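# Shut the toy oven door and leave everything upright

## Task

Swing the toy oven's door shut, release it so neither gripper still holds it, and have the oven finish on its base, upright. Any basket of toy food, any small tea box, the wire rack and the small red box must all still be standing at the end.

## Robot and tools

Robot: two arms, left_arm and right_arm. Each has six revolute joints and a two-finger parallel gripper with a wrist camera. Calibrated base positions in the scene frame: left_arm (-0.027, +0.302, +0.018) m, quat_wxyz (+1.000, 0, 0, +0.007); right_arm (+0.024, -0.259, 0) m, quat_wxyz (+1.000, 0, 0, -0.026). Drives are cheap and have play. Friction and weight can leave a gripper low, short or tilted, worst at long reach. Tiny moves may not happen or may go sideways. After each move, check the reported pose and correct any tilt.

Frames: the scene frame has its origin at table-top height, halfway between the nominal bases. +z is up, +x points out over the table, and left_arm sits on the +y side (image left/right may differ). Fixed cameras and the table use the scene frame. Hand poses, targets and wrist-camera poses use each arm's own base frame. Motion offsets run along the axes of that arm's current Hand target. For a gripper, +z is the direction the fingers point and y is the direction they open. end_effector_position is the point between the finger pads, just behind the tips.

execute_actions(actions, cameras): actions is a list of actions. Each action is a table of up to 15 rows, one row per 1/30 s step; a shorter table repeats its last row. Each row has 14 numbers in [-1, 1]: left_arm dx, dy, dz, rx, ry, rz, opening, then the same seven for right_arm. Both arms are always included. The six pose numbers are an offset, not a pose. They count from the Hand target as it stood when that action began, so every row in the action uses the same reference, and a repeated offset moves the arm further. Scale: 1.0 = 0.6 m or 180 degrees. rx, ry, rz form one rotation vector. Opening is absolute: +1 is about 87 mm between pads, +0.5 about 69, 0 about 43, -0.5 about 18, -1 closed. All six pose numbers at 0 re-requests the current Hand target. Always send each gripper the opening you want it to keep, because a 0 there means 43 mm. cameras: list of names, ["all"], or []. Images are returned by default only when actions is empty.

move(target, speed, blend, opening_speed, blocking, cameras): target is one 14-number row (same layout, scale and offset meaning as above), or a list of up to 15 such rows. Every row counts from the same starting Hand targets, not from the previous row. speed: top path speed in m/s, 0.002 to 2.9, default 0.25. Rotation is capped at twice that number in rad/s. Give one value, or one per target. blend: corner rounding in m for a list; default 0 stops at each target. opening_speed: finger rate per second on the -1..+1 scale, at least 0.2. blocking=false returns after about 0.5 s while motion continues. A whole move lasts at most 10 s. Paths ignore obstacles and the other arm. Faster moves lag and overshoot more and strike harder. Do not route a gripper close past its own base. The result adds a move: line giving the ending (done, off_target, moving, held, fault) and limits (paced = pose clipped, held = steps withheld). done means the arm is at rest within 10 mm and 2 degrees; it says nothing about contact.

wait(seconds 0 to 10, cameras) lets time pass with commands held. stop(cameras) brakes a running move. zoom_image(camera, region [x0, y0, x1, y1] in pixels, at most 504 by 504) enlarges part of the latest image. read_manual(section "licences") only returns licence text. finished_scene(scene 1 to 3) ends the scene and cannot be undone. After ending scene 1, make no further call in that reply.

Cameras: cam_high, cam_low, cam_left_wrist, cam_right_wrist, each 896x504.

Results: end_effector_position (m) and end_effector_quat_wxyz are in the arm's base frame. Hand target is the last commanded pose after clipping; the next offsets start from it. A gripper often rests short of its Hand target. Any later command, even all zeros, asks for the target again; if the gripper still falls short, send the remaining distance as an offset. Tool commands shows each gripper's present command. grip_measured is the finger position on the command scale, accurate to about ±0.043. Joint positions end with the gripper on a 0 (closed) to 1 (open) scale. Joint torques include the arm's own weight. Joint velocities may read within noise. Motor temperatures are listed. Step readings of end_effector_position appear only after execute_actions. The controller limits the commanded orientation to within 40 degrees of the measured one per step. To stop an arm pushing on something, command its target back behind the gripper.

Avoid: fast impacts and hard shoves, above all on the oven or other heavy or fixed things. Close the door gently so it does not slam, and release it only once it is still. Do not let the grippers, housings or wrist cameras of the two arms touch; the clearance check does not prevent this, and even a moderate clash can fail the scene. Do not strain a camera cable. Do not knock over the basket, tea box, rack or red box, and do not let anything drop off the table. Loose objects may get brief outside nudges. Motor heat builds when holding loads, reaching far or pushing against something: MOTOR HOT appears at 75 °C, at 90 °C the arm folds and idles, and at 100 °C it goes limp.

Each tool is called after "Request:" by a JSON object that holds its "name" and its "arguments", one argument or row to a line.

## Session

Request:
{"name": "execute_actions", "arguments": {
  "actions": []
}}

Scene clock: 0.00 s.
left_arm: end_effector_position=(+0.3814, +0.0191, +0.0377) grip_measured=+0.982 end_effector_quat_wxyz=(+0.551, -0.040, +0.833, +0.012) | right_arm: end_effector_position=(+0.3729, -0.0002, +0.0274) grip_measured=+1.000 end_effector_quat_wxyz=(+0.530, -0.005, +0.848, -0.014)
Joint positions: left_arm=[0.042 1.57 0.391 0.776 -0.027 -0.037 0.991] | right_arm=[0.017 1.562 0.383 0.726 0.034 -0.015 1]
Joint velocities: within noise
Joint torques (N m): no reading
Motor temperatures (°C): left_arm=[30 37 40 37 31 31 28] | right_arm=[32 39 37 43 31 33 30]
Heat: left arm: 40 °C; right arm: 43 °C.
Hand target: left_arm +0.3889, +0.0205, +0.0506; +0.569, -0.039, +0.821, +0.016 | right_arm +0.3787, -0.0011, +0.0364; +0.543, -0.006, +0.839, -0.017
Tool commands: left_gripper/opening=+1.0 right_gripper/opening=+1.0

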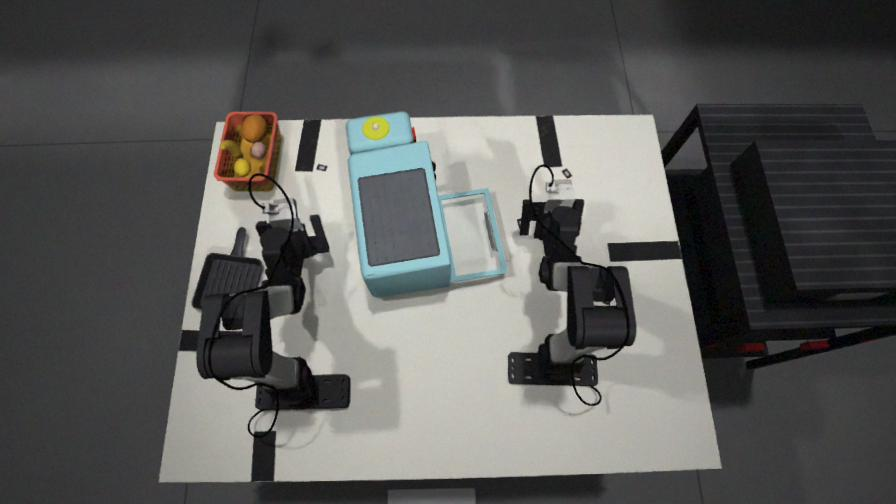

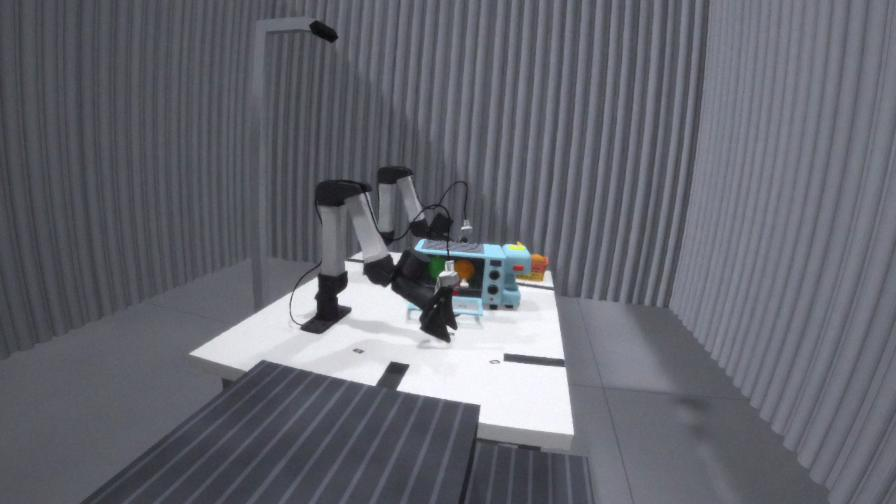

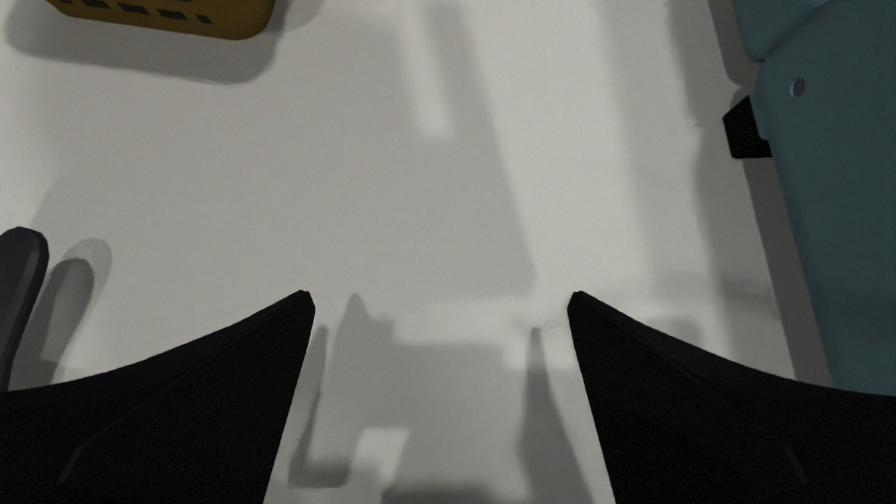

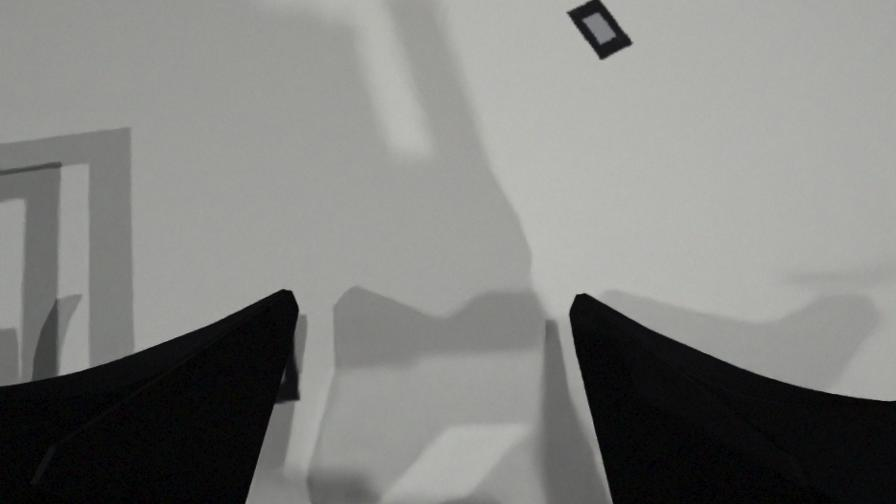

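Request:
{"name": "zoom_image", "arguments": {
  "camera": "cam_low",
  "region": [380, 220, 560, 350]
}}

Request:
{"name": "zoom_image", "arguments": {
  "camera": "cam_high",
  "region": [330, 100, 610, 310]
}}

Scaled by 2.800 from the camera's 896x504 image, which has a finer 1280x720 frame.

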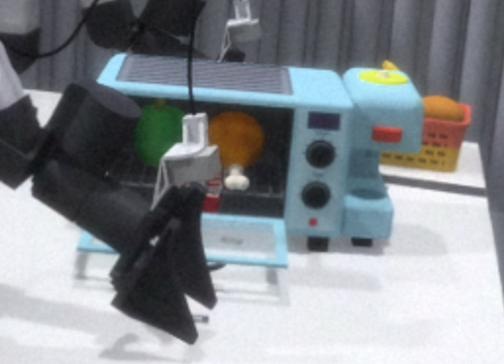

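Scaled by 1.800 from the camera's 896x504 image, which has a finer 1280x720 frame.

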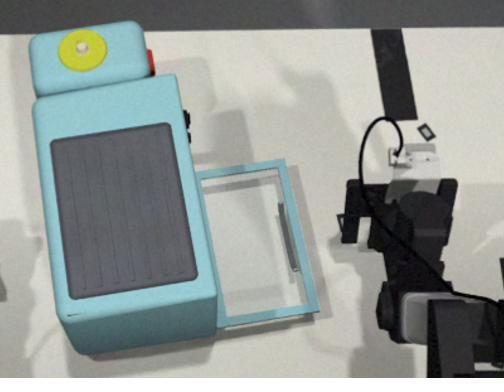

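Request:
{"name": "move", "arguments": {
  "target": [0,0,0,0,0,0,1,0.092,0.088,-0.206,-0.345,0,-0.154,-1],
  "speed": 0.4,
  "cameras": ["cam_high","cam_low","cam_right_wrist"]
}}

Scene clock: 7.73 s.
left_arm: end_effector_position=(+0.3814, +0.0191, +0.0377) grip_measured=+0.982 end_effector_quat_wxyz=(+0.551, -0.040, +0.833, +0.012) | right_arm: end_effector_position=(+0.2365, +0.0517, +0.0263) grip_measured=-0.979 end_effector_quat_wxyz=(+0.431, -0.467, +0.717, +0.288)
Joint positions: left_arm=[0.042 1.57 0.391 0.776 -0.027 -0.037 0.991] | right_arm=[-0.383 1.488 0.57 -0.612 -1.089 -1.512 0.01]
Joint torques (N m): left_arm=[0.29 -6.97 6.71 1.83 0.01 0.11] | right_arm=[-0.12 -2.97 8.09 0.1 -0.71 -0.13]
Heat: left arm: 41 °C; right arm: 44 °C.
Hand target: left_arm +0.3889, +0.0205, +0.0506; +0.569, -0.039, +0.821, +0.016 | right_arm +0.2437, +0.0529, +0.0347; +0.444, -0.474, +0.703, +0.291
Off the commanded pose: left_arm 0.015 m, 3 deg | right_arm 0.011 m, 2 deg.
move: off_target (left_arm, right_arm)
Images, in order (width x height): cam_high 896x504, cam_low 896x504, cam_right_wrist 896x504.

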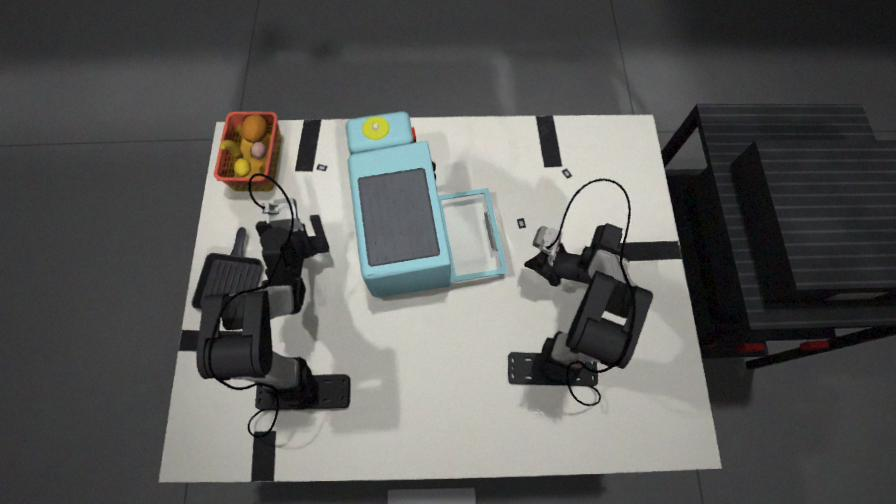

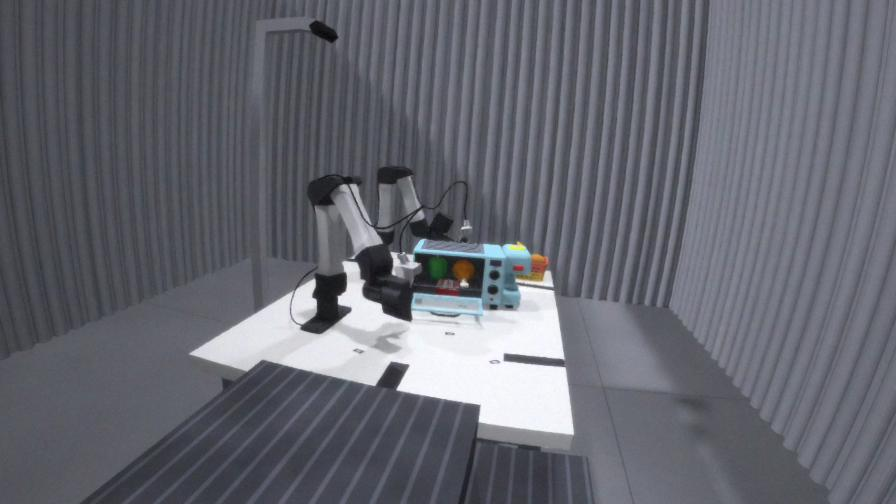

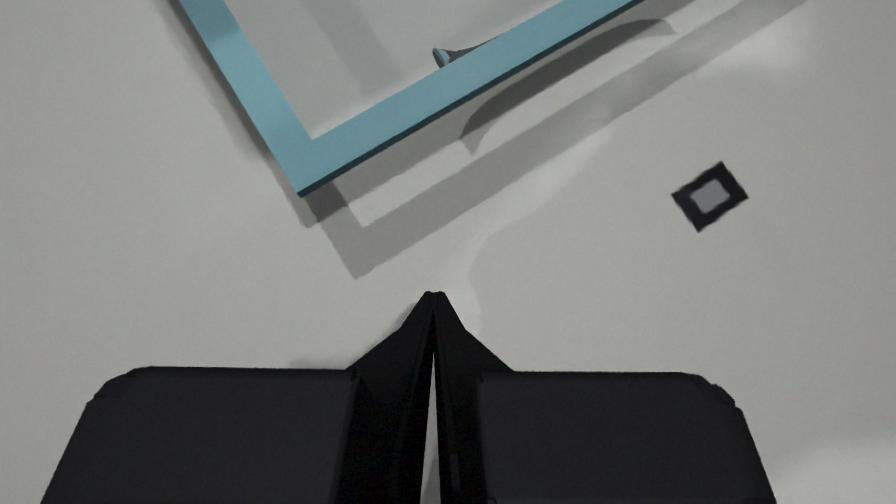

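Request:
{"name": "move", "arguments": {
  "target": [
    [0,0,0,0,0,0,1,0.0195,0,0.0095,0,0,0,-1],
    [0,0,0,0,0,0,1,-0.02,0.058,0.0896,0,0,0,-1],
    [0,0,0,0,0,0,1,-0.098,0.066,0.067,0,0,0,-1]
  ],
  "speed": 0.12,
  "blend": [0.008,0.01,0],
  "cameras": ["cam_high","cam_low","cam_right_wrist"]
}}

Scene clock: 13.27 s.
left_arm: end_effector_position=(+0.3814, +0.0191, +0.0377) grip_measured=+0.982 end_effector_quat_wxyz=(+0.551, -0.040, +0.833, +0.012) | right_arm: end_effector_position=(+0.2264, +0.1221, +0.0585) grip_measured=-0.980 end_effector_quat_wxyz=(+0.439, -0.474, +0.707, +0.289)
Joint positions: left_arm=[0.042 1.57 0.391 0.776 -0.027 -0.037 0.991] | right_arm=[-0.03 1.123 0.4 -0.224 -0.986 -0.868 0.01]
Joint torques (N m): left_arm=[0.44 -6.97 6.82 1.84 0.05 0.07] | right_arm=[0.61 -3.25 9.37 1.11 -0.32 0.31]
Heat: left arm: 42 °C; right arm: 44 °C.
Hand target: left_arm +0.3889, +0.0205, +0.0506; +0.569, -0.039, +0.821, +0.016 | right_arm +0.2306, +0.1254, +0.0696; +0.444, -0.474, +0.703, +0.290
Off the commanded pose: left_arm 0.015 m, 3 deg | right_arm 0.012 m, 1 deg.
move: off_target (left_arm, right_arm); blend cut to 0.0064 m at target 1
Images, in order (width x height): cam_high 896x504, cam_low 896x504, cam_right_wrist 896x504.

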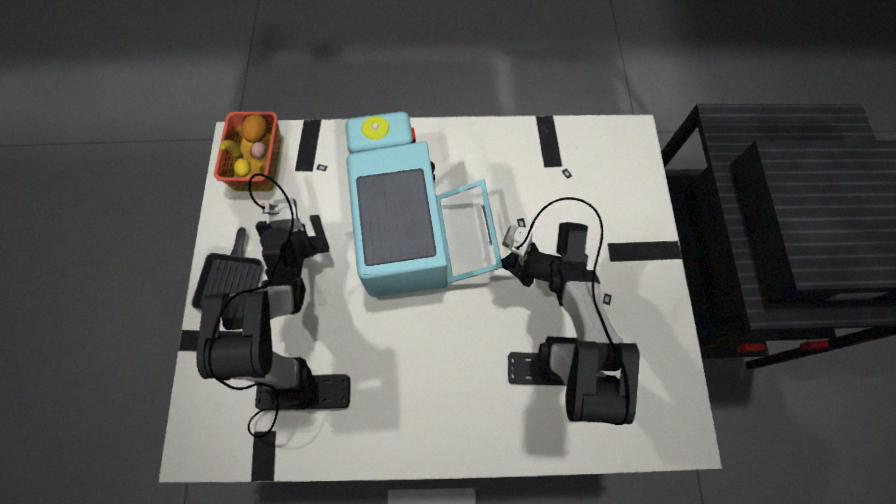

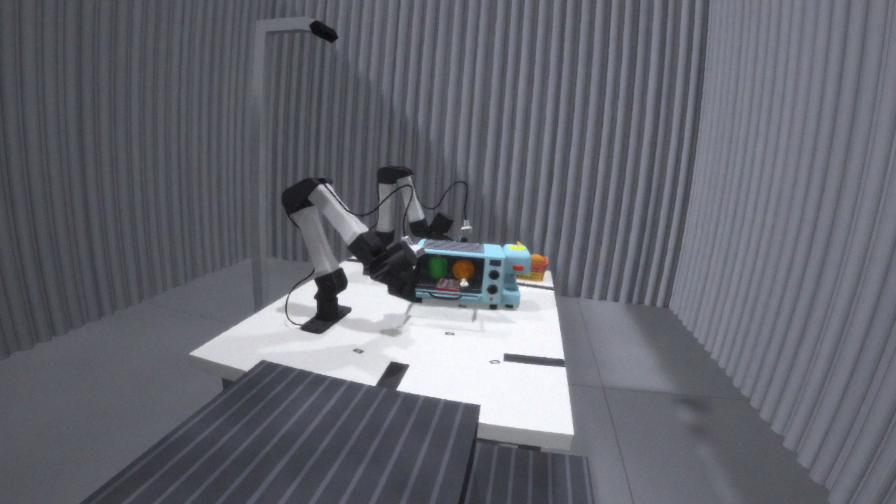

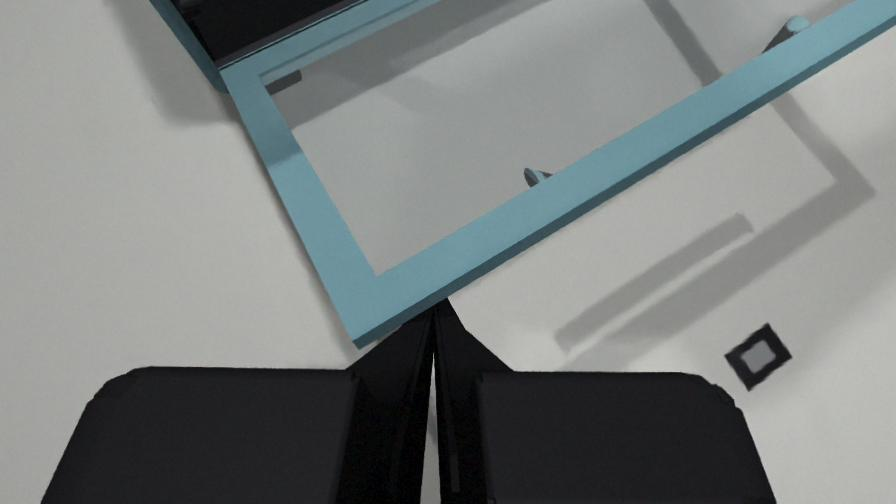

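Request:
{"name": "move", "arguments": {
  "target": [
    [0,0,0,0,0,0,1,-0.0684,0.0291,0.018,0,0,0,-1],
    [0,0,0,0,0,0,1,-0.1152,0.0575,0.0449,0,0,0,-1],
    [0,0,0,0,0,0,1,-0.147,0.0816,0.0714,0,0,0,-1]
  ],
  "speed": 0.1,
  "blend": [0.01,0.01,0],
  "cameras": ["cam_high","cam_low","cam_right_wrist"]
}}

Scene clock: 16.27 s.
left_arm: end_effector_position=(+0.3814, +0.0191, +0.0377) grip_measured=+0.982 end_effector_quat_wxyz=(+0.551, -0.040, +0.833, +0.012) | right_arm: end_effector_position=(+0.1910, +0.2046, +0.1028) grip_measured=-0.980 end_effector_quat_wxyz=(+0.392, -0.474, +0.728, +0.303)
Joint positions: left_arm=[0.042 1.57 0.391 0.776 -0.027 -0.037 0.991] | right_arm=[0.49 0.956 0.496 -0.217 -0.623 -0.358 0.01]
Joint torques (N m): left_arm=[0.29 -6.78 6.67 1.82 0.02 0.12] | right_arm=[-0.08 -1.87 11.33 2.63 0.11 0.25]
Heat: left arm: 42 °C; right arm: 45 °C.
Hand target: left_arm +0.3889, +0.0205, +0.0506; +0.569, -0.039, +0.821, +0.016 | right_arm +0.2142, +0.2156, +0.1296; +0.444, -0.473, +0.703, +0.291
Off the commanded pose: left_arm 0.015 m, 3 deg | right_arm 0.037 m, 7 deg.
move: off_target (left_arm, right_arm)
Images, in order (width x height): cam_high 896x504, cam_low 896x504, cam_right_wrist 896x504.

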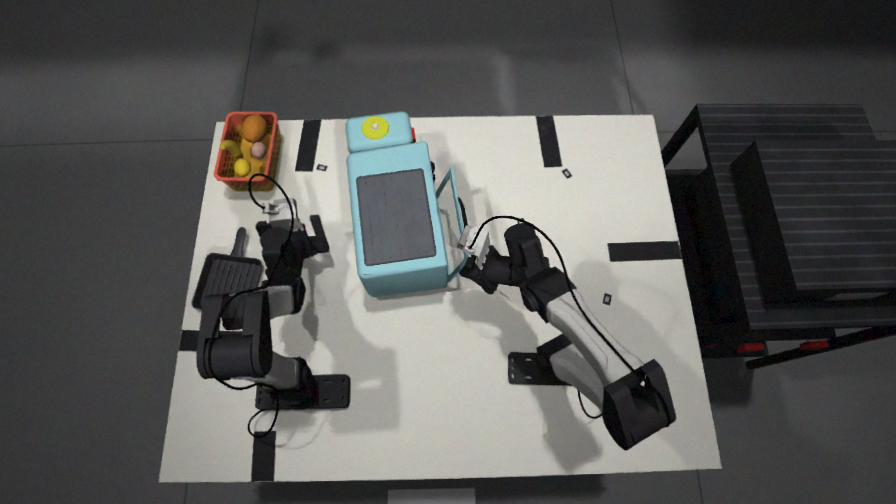

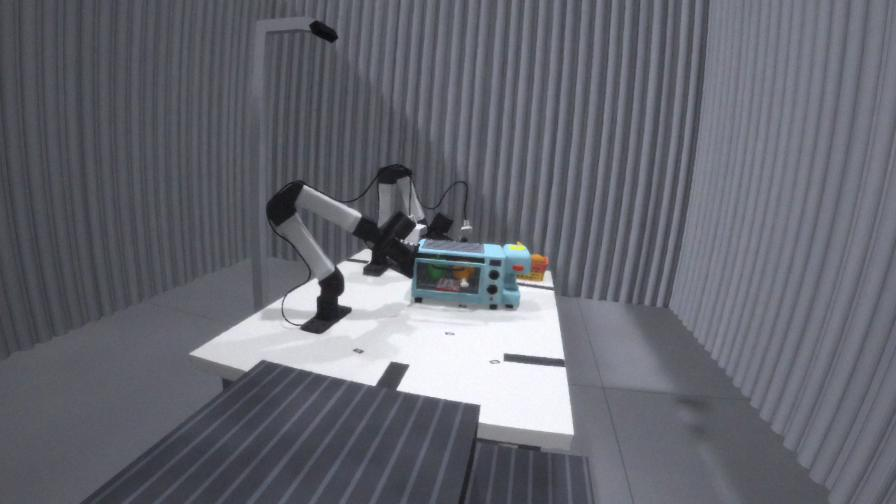

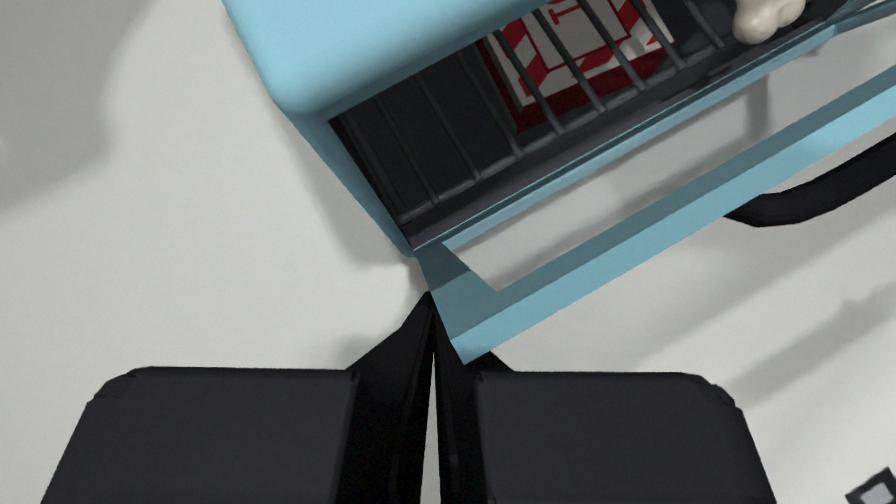

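Request:
{"name": "move", "arguments": {
  "target": [0,0,0,0,0,0,1,0.041,-0.004,-0.036,0,0,0,-1],
  "speed": 0.06,
  "cameras": ["cam_low","cam_right_wrist"]
}}

Scene clock: 19.10 s.
left_arm: end_effector_position=(+0.3814, +0.0191, +0.0377) grip_measured=+0.982 end_effector_quat_wxyz=(+0.551, -0.040, +0.833, +0.012) | right_arm: end_effector_position=(+0.2065, +0.1852, +0.1163) grip_measured=-0.979 end_effector_quat_wxyz=(+0.435, -0.462, +0.718, +0.286)
Joint positions: left_arm=[0.042 1.57 0.391 0.776 -0.027 -0.037 0.991] | right_arm=[0.376 0.891 0.484 -0.219 -0.673 -0.412 0.01]
Joint torques (N m): left_arm=[0.36 -6.82 6.64 1.78 0.04 0.1] | right_arm=[-0.8 -2.06 6.01 1.99 -0.43 -0.15]
Motor temperatures (°C): left_arm=[30 39 43 42 31 31 28] | right_arm=[32 40 40 46 31 33 30]
Heat: left arm: 43 °C; right arm: 46 °C.
Hand target: left_arm +0.3889, +0.0205, +0.0506; +0.569, -0.039, +0.821, +0.016 | right_arm +0.2050, +0.1867, +0.1169; +0.444, -0.474, +0.703, +0.291
Off the commanded pose: left_arm 0.015 m, 3 deg | right_arm 0.002 m, 2 deg.
move: off_target (left_arm)
Images, in order (width x height): cam_low 896x504, cam_right_wrist 896x504.

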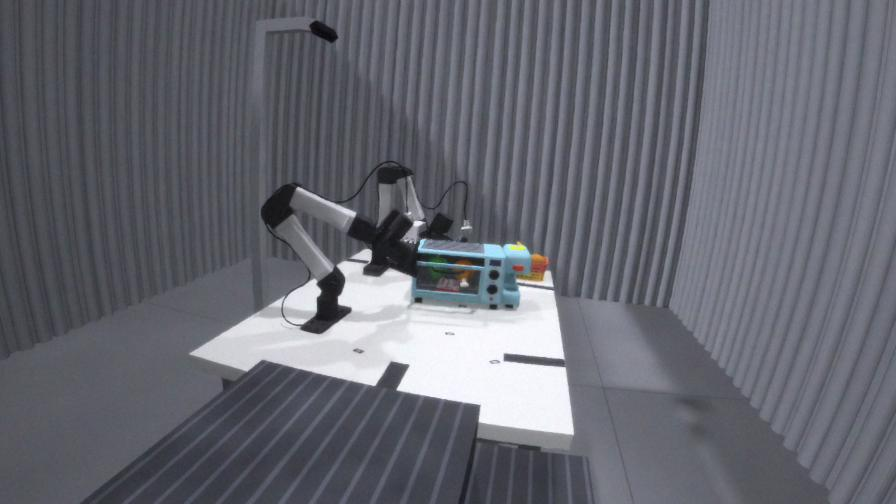

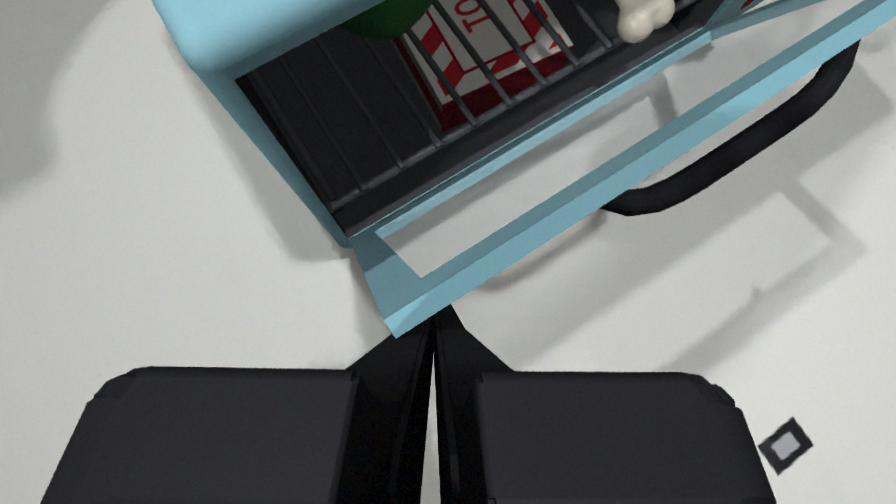

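Request:
{"name": "move", "arguments": {
  "target": [0,0,0,0,0,0,1,-0.035,0.0315,0.059,0,0,0,-1],
  "speed": 0.07,
  "cameras": ["cam_high","cam_low","cam_right_wrist"]
}}

Scene clock: 21.37 s.
left_arm: end_effector_position=(+0.3814, +0.0191, +0.0377) grip_measured=+0.982 end_effector_quat_wxyz=(+0.551, -0.040, +0.833, +0.012) | right_arm: end_effector_position=(+0.1881, +0.2222, +0.1055) grip_measured=-0.979 end_effector_quat_wxyz=(+0.406, -0.478, +0.721, +0.295)
Joint positions: left_arm=[0.042 1.57 0.391 0.776 -0.027 -0.037 0.991] | right_arm=[0.6 0.957 0.484 -0.138 -0.523 -0.294 0.01]
Joint torques (N m): left_arm=[0.43 -6.86 6.6 1.8 0.02 0.11] | right_arm=[-0.02 -0.96 8.36 2.81 0.08 0.26]
Heat: left arm: 43 °C; right arm: 47 °C.
Hand target: left_arm +0.3889, +0.0205, +0.0506; +0.569, -0.039, +0.821, +0.016 | right_arm +0.2031, +0.2319, +0.1200; +0.443, -0.474, +0.703, +0.291
Off the commanded pose: left_arm 0.015 m, 3 deg | right_arm 0.023 m, 5 deg.
move: off_target (left_arm, right_arm)
Images, in order (width x height): cam_high 896x504, cam_low 896x504, cam_right_wrist 896x504.

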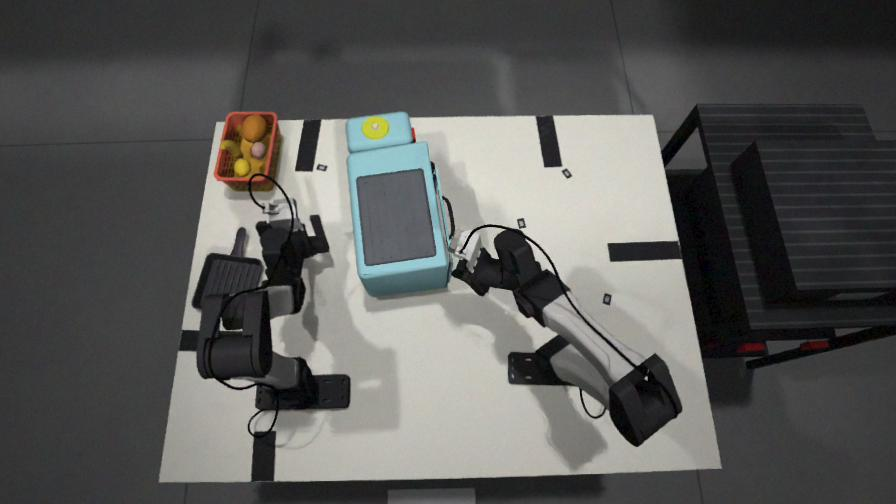

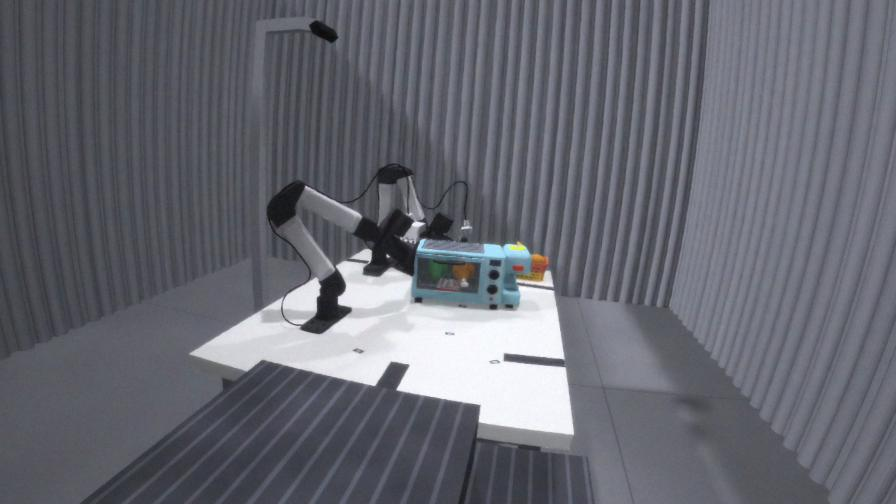

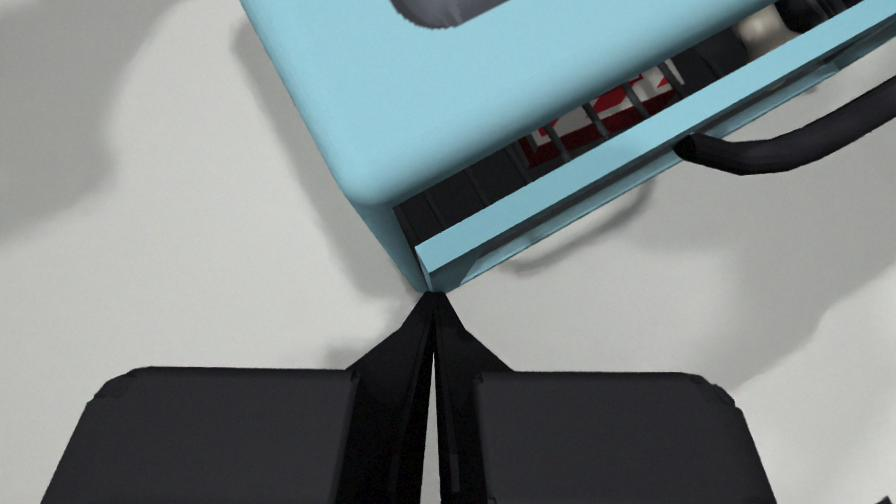

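Request:
{"name": "move", "arguments": {
  "target": [
    [0,0,0,0,0,0,1,-0.0017,-0.047,0.005,0,0,0,-1],
    [0,0,0,0,0,0,1,-0.0357,-0.02,0.062,0,0,0,-1]
  ],
  "speed": 0.06,
  "cameras": ["cam_low","cam_high","cam_right_wrist"]
}}

Scene clock: 24.40 s.
left_arm: end_effector_position=(+0.3814, +0.0191, +0.0377) grip_measured=+0.982 end_effector_quat_wxyz=(+0.551, -0.040, +0.833, +0.012) | right_arm: end_effector_position=(+0.2129, +0.2343, +0.0884) grip_measured=-0.980 end_effector_quat_wxyz=(+0.388, -0.477, +0.744, +0.262)
Joint positions: left_arm=[0.042 1.57 0.391 0.776 -0.027 -0.037 0.991] | right_arm=[0.635 1.144 0.553 -0.076 -0.43 -0.292 0.01]
Joint torques (N m): left_arm=[0.53 -6.82 6.71 1.78 0.04 0.1] | right_arm=[1.5 -1.85 11.79 3.16 -0.41 0.4]
Heat: left arm: 43 °C; right arm: 48 °C.
Hand target: left_arm +0.3889, +0.0205, +0.0506; +0.569, -0.039, +0.821, +0.016 | right_arm +0.2307, +0.2669, +0.1232; +0.444, -0.474, +0.703, +0.291
Off the commanded pose: left_arm 0.015 m, 3 deg | right_arm 0.051 m, 9 deg.
move: off_target (left_arm, right_arm)
Images, in order (width x height): cam_high 896x504, cam_low 896x504, cam_right_wrist 896x504.

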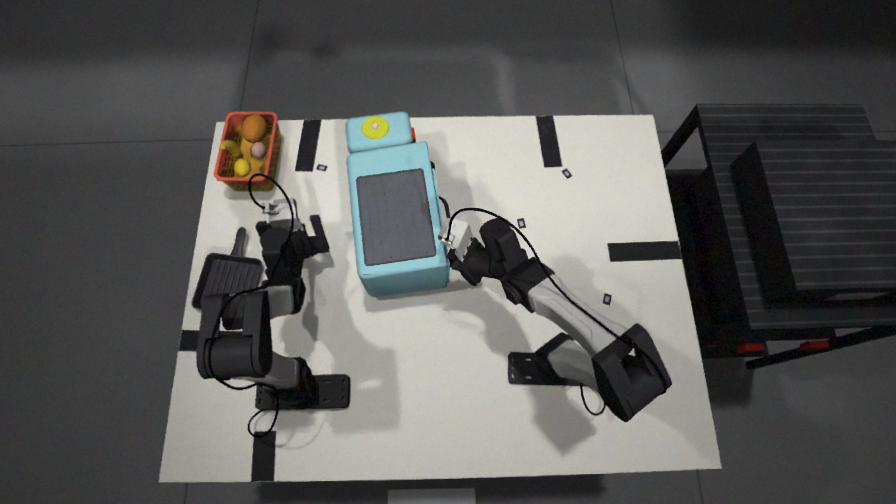

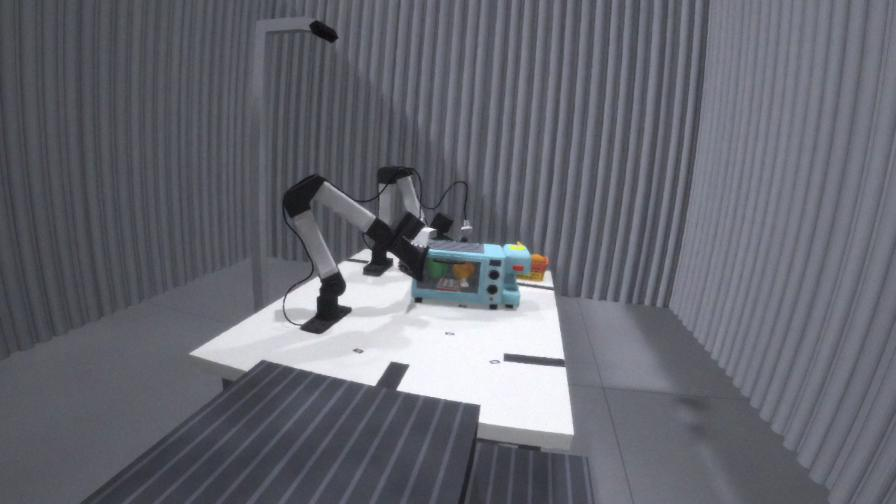

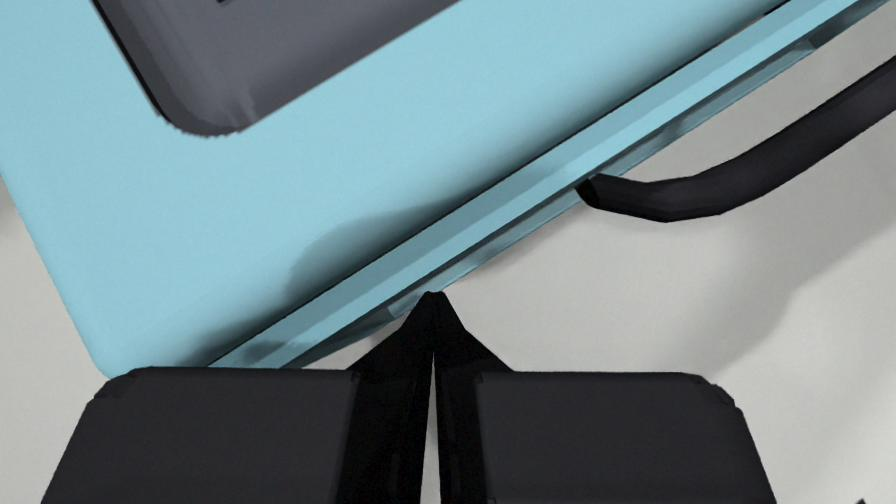

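Request:
{"name": "move", "arguments": {
  "target": [0,0,0,0,0,0,1,0.099,-0.003,-0.155,0,0,0,-1],
  "speed": 0.12,
  "cameras": ["cam_low","cam_high","cam_right_wrist"]
}}

Scene clock: 27.00 s.
left_arm: end_effector_position=(+0.3814, +0.0191, +0.0377) grip_measured=+0.982 end_effector_quat_wxyz=(+0.551, -0.040, +0.833, +0.012) | right_arm: end_effector_position=(+0.1993, +0.1656, +0.1145) grip_measured=-0.980 end_effector_quat_wxyz=(+0.454, -0.465, +0.706, +0.281)
Joint positions: left_arm=[0.042 1.57 0.391 0.776 -0.027 -0.037 0.991] | right_arm=[0.27 0.79 0.431 -0.274 -0.759 -0.496 0.01]
Joint torques (N m): left_arm=[0.5 -6.78 6.68 1.83 0.02 0.11] | right_arm=[-0.79 -1.43 7.02 1.26 -0.45 -0.14]
Heat: left arm: 43 °C; right arm: 47 °C.
Hand target: left_arm +0.3889, +0.0205, +0.0506; +0.569, -0.039, +0.821, +0.016 | right_arm +0.1905, +0.1648, +0.1106; +0.444, -0.474, +0.703, +0.290
Off the commanded pose: left_arm 0.015 m, 3 deg | right_arm 0.010 m, 2 deg.
move: off_target (left_arm)
Images, in order (width x height): cam_high 896x504, cam_low 896x504, cam_right_wrist 896x504.

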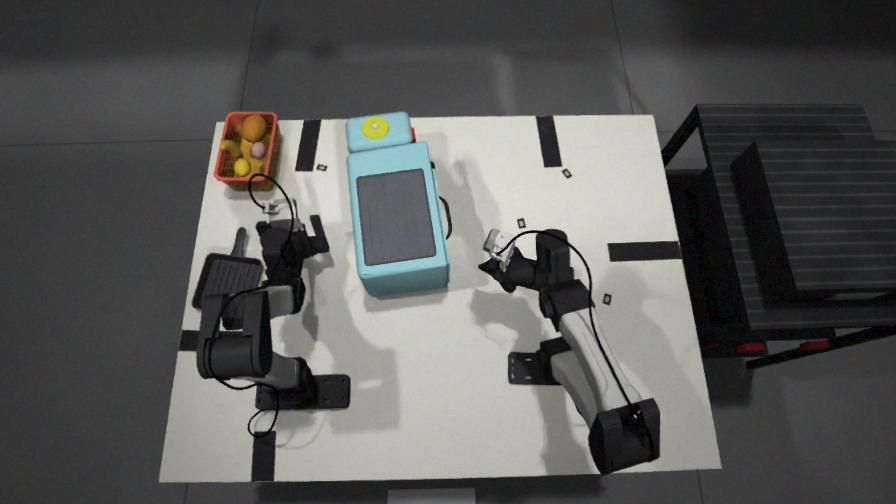

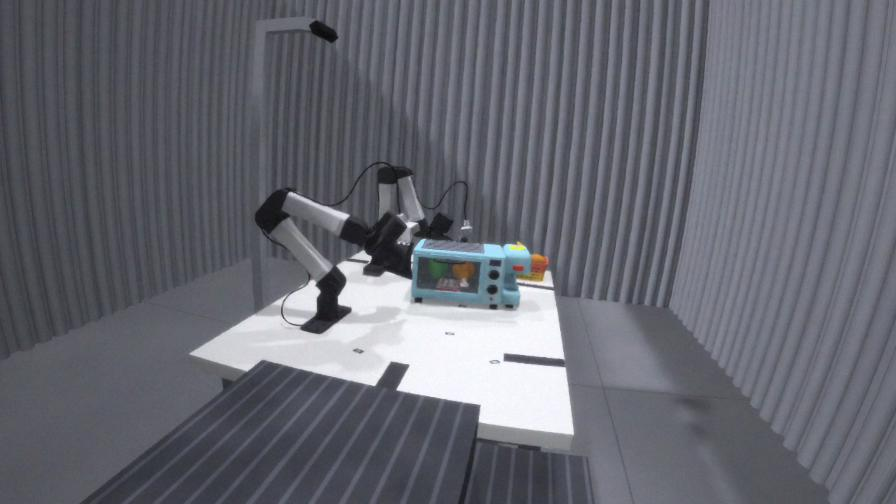

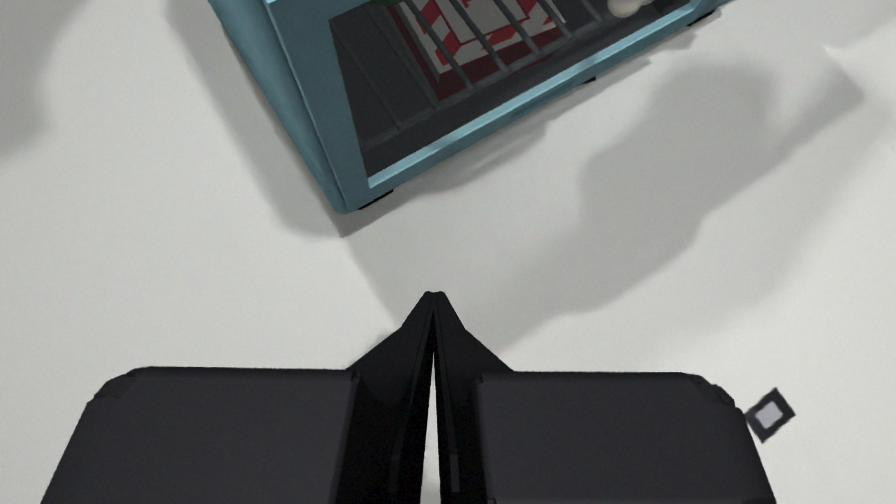

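Door closed, released.

Request:
{"name": "finished_scene", "arguments": {
  "scene": 2
}}

The scene is finished: the task was done.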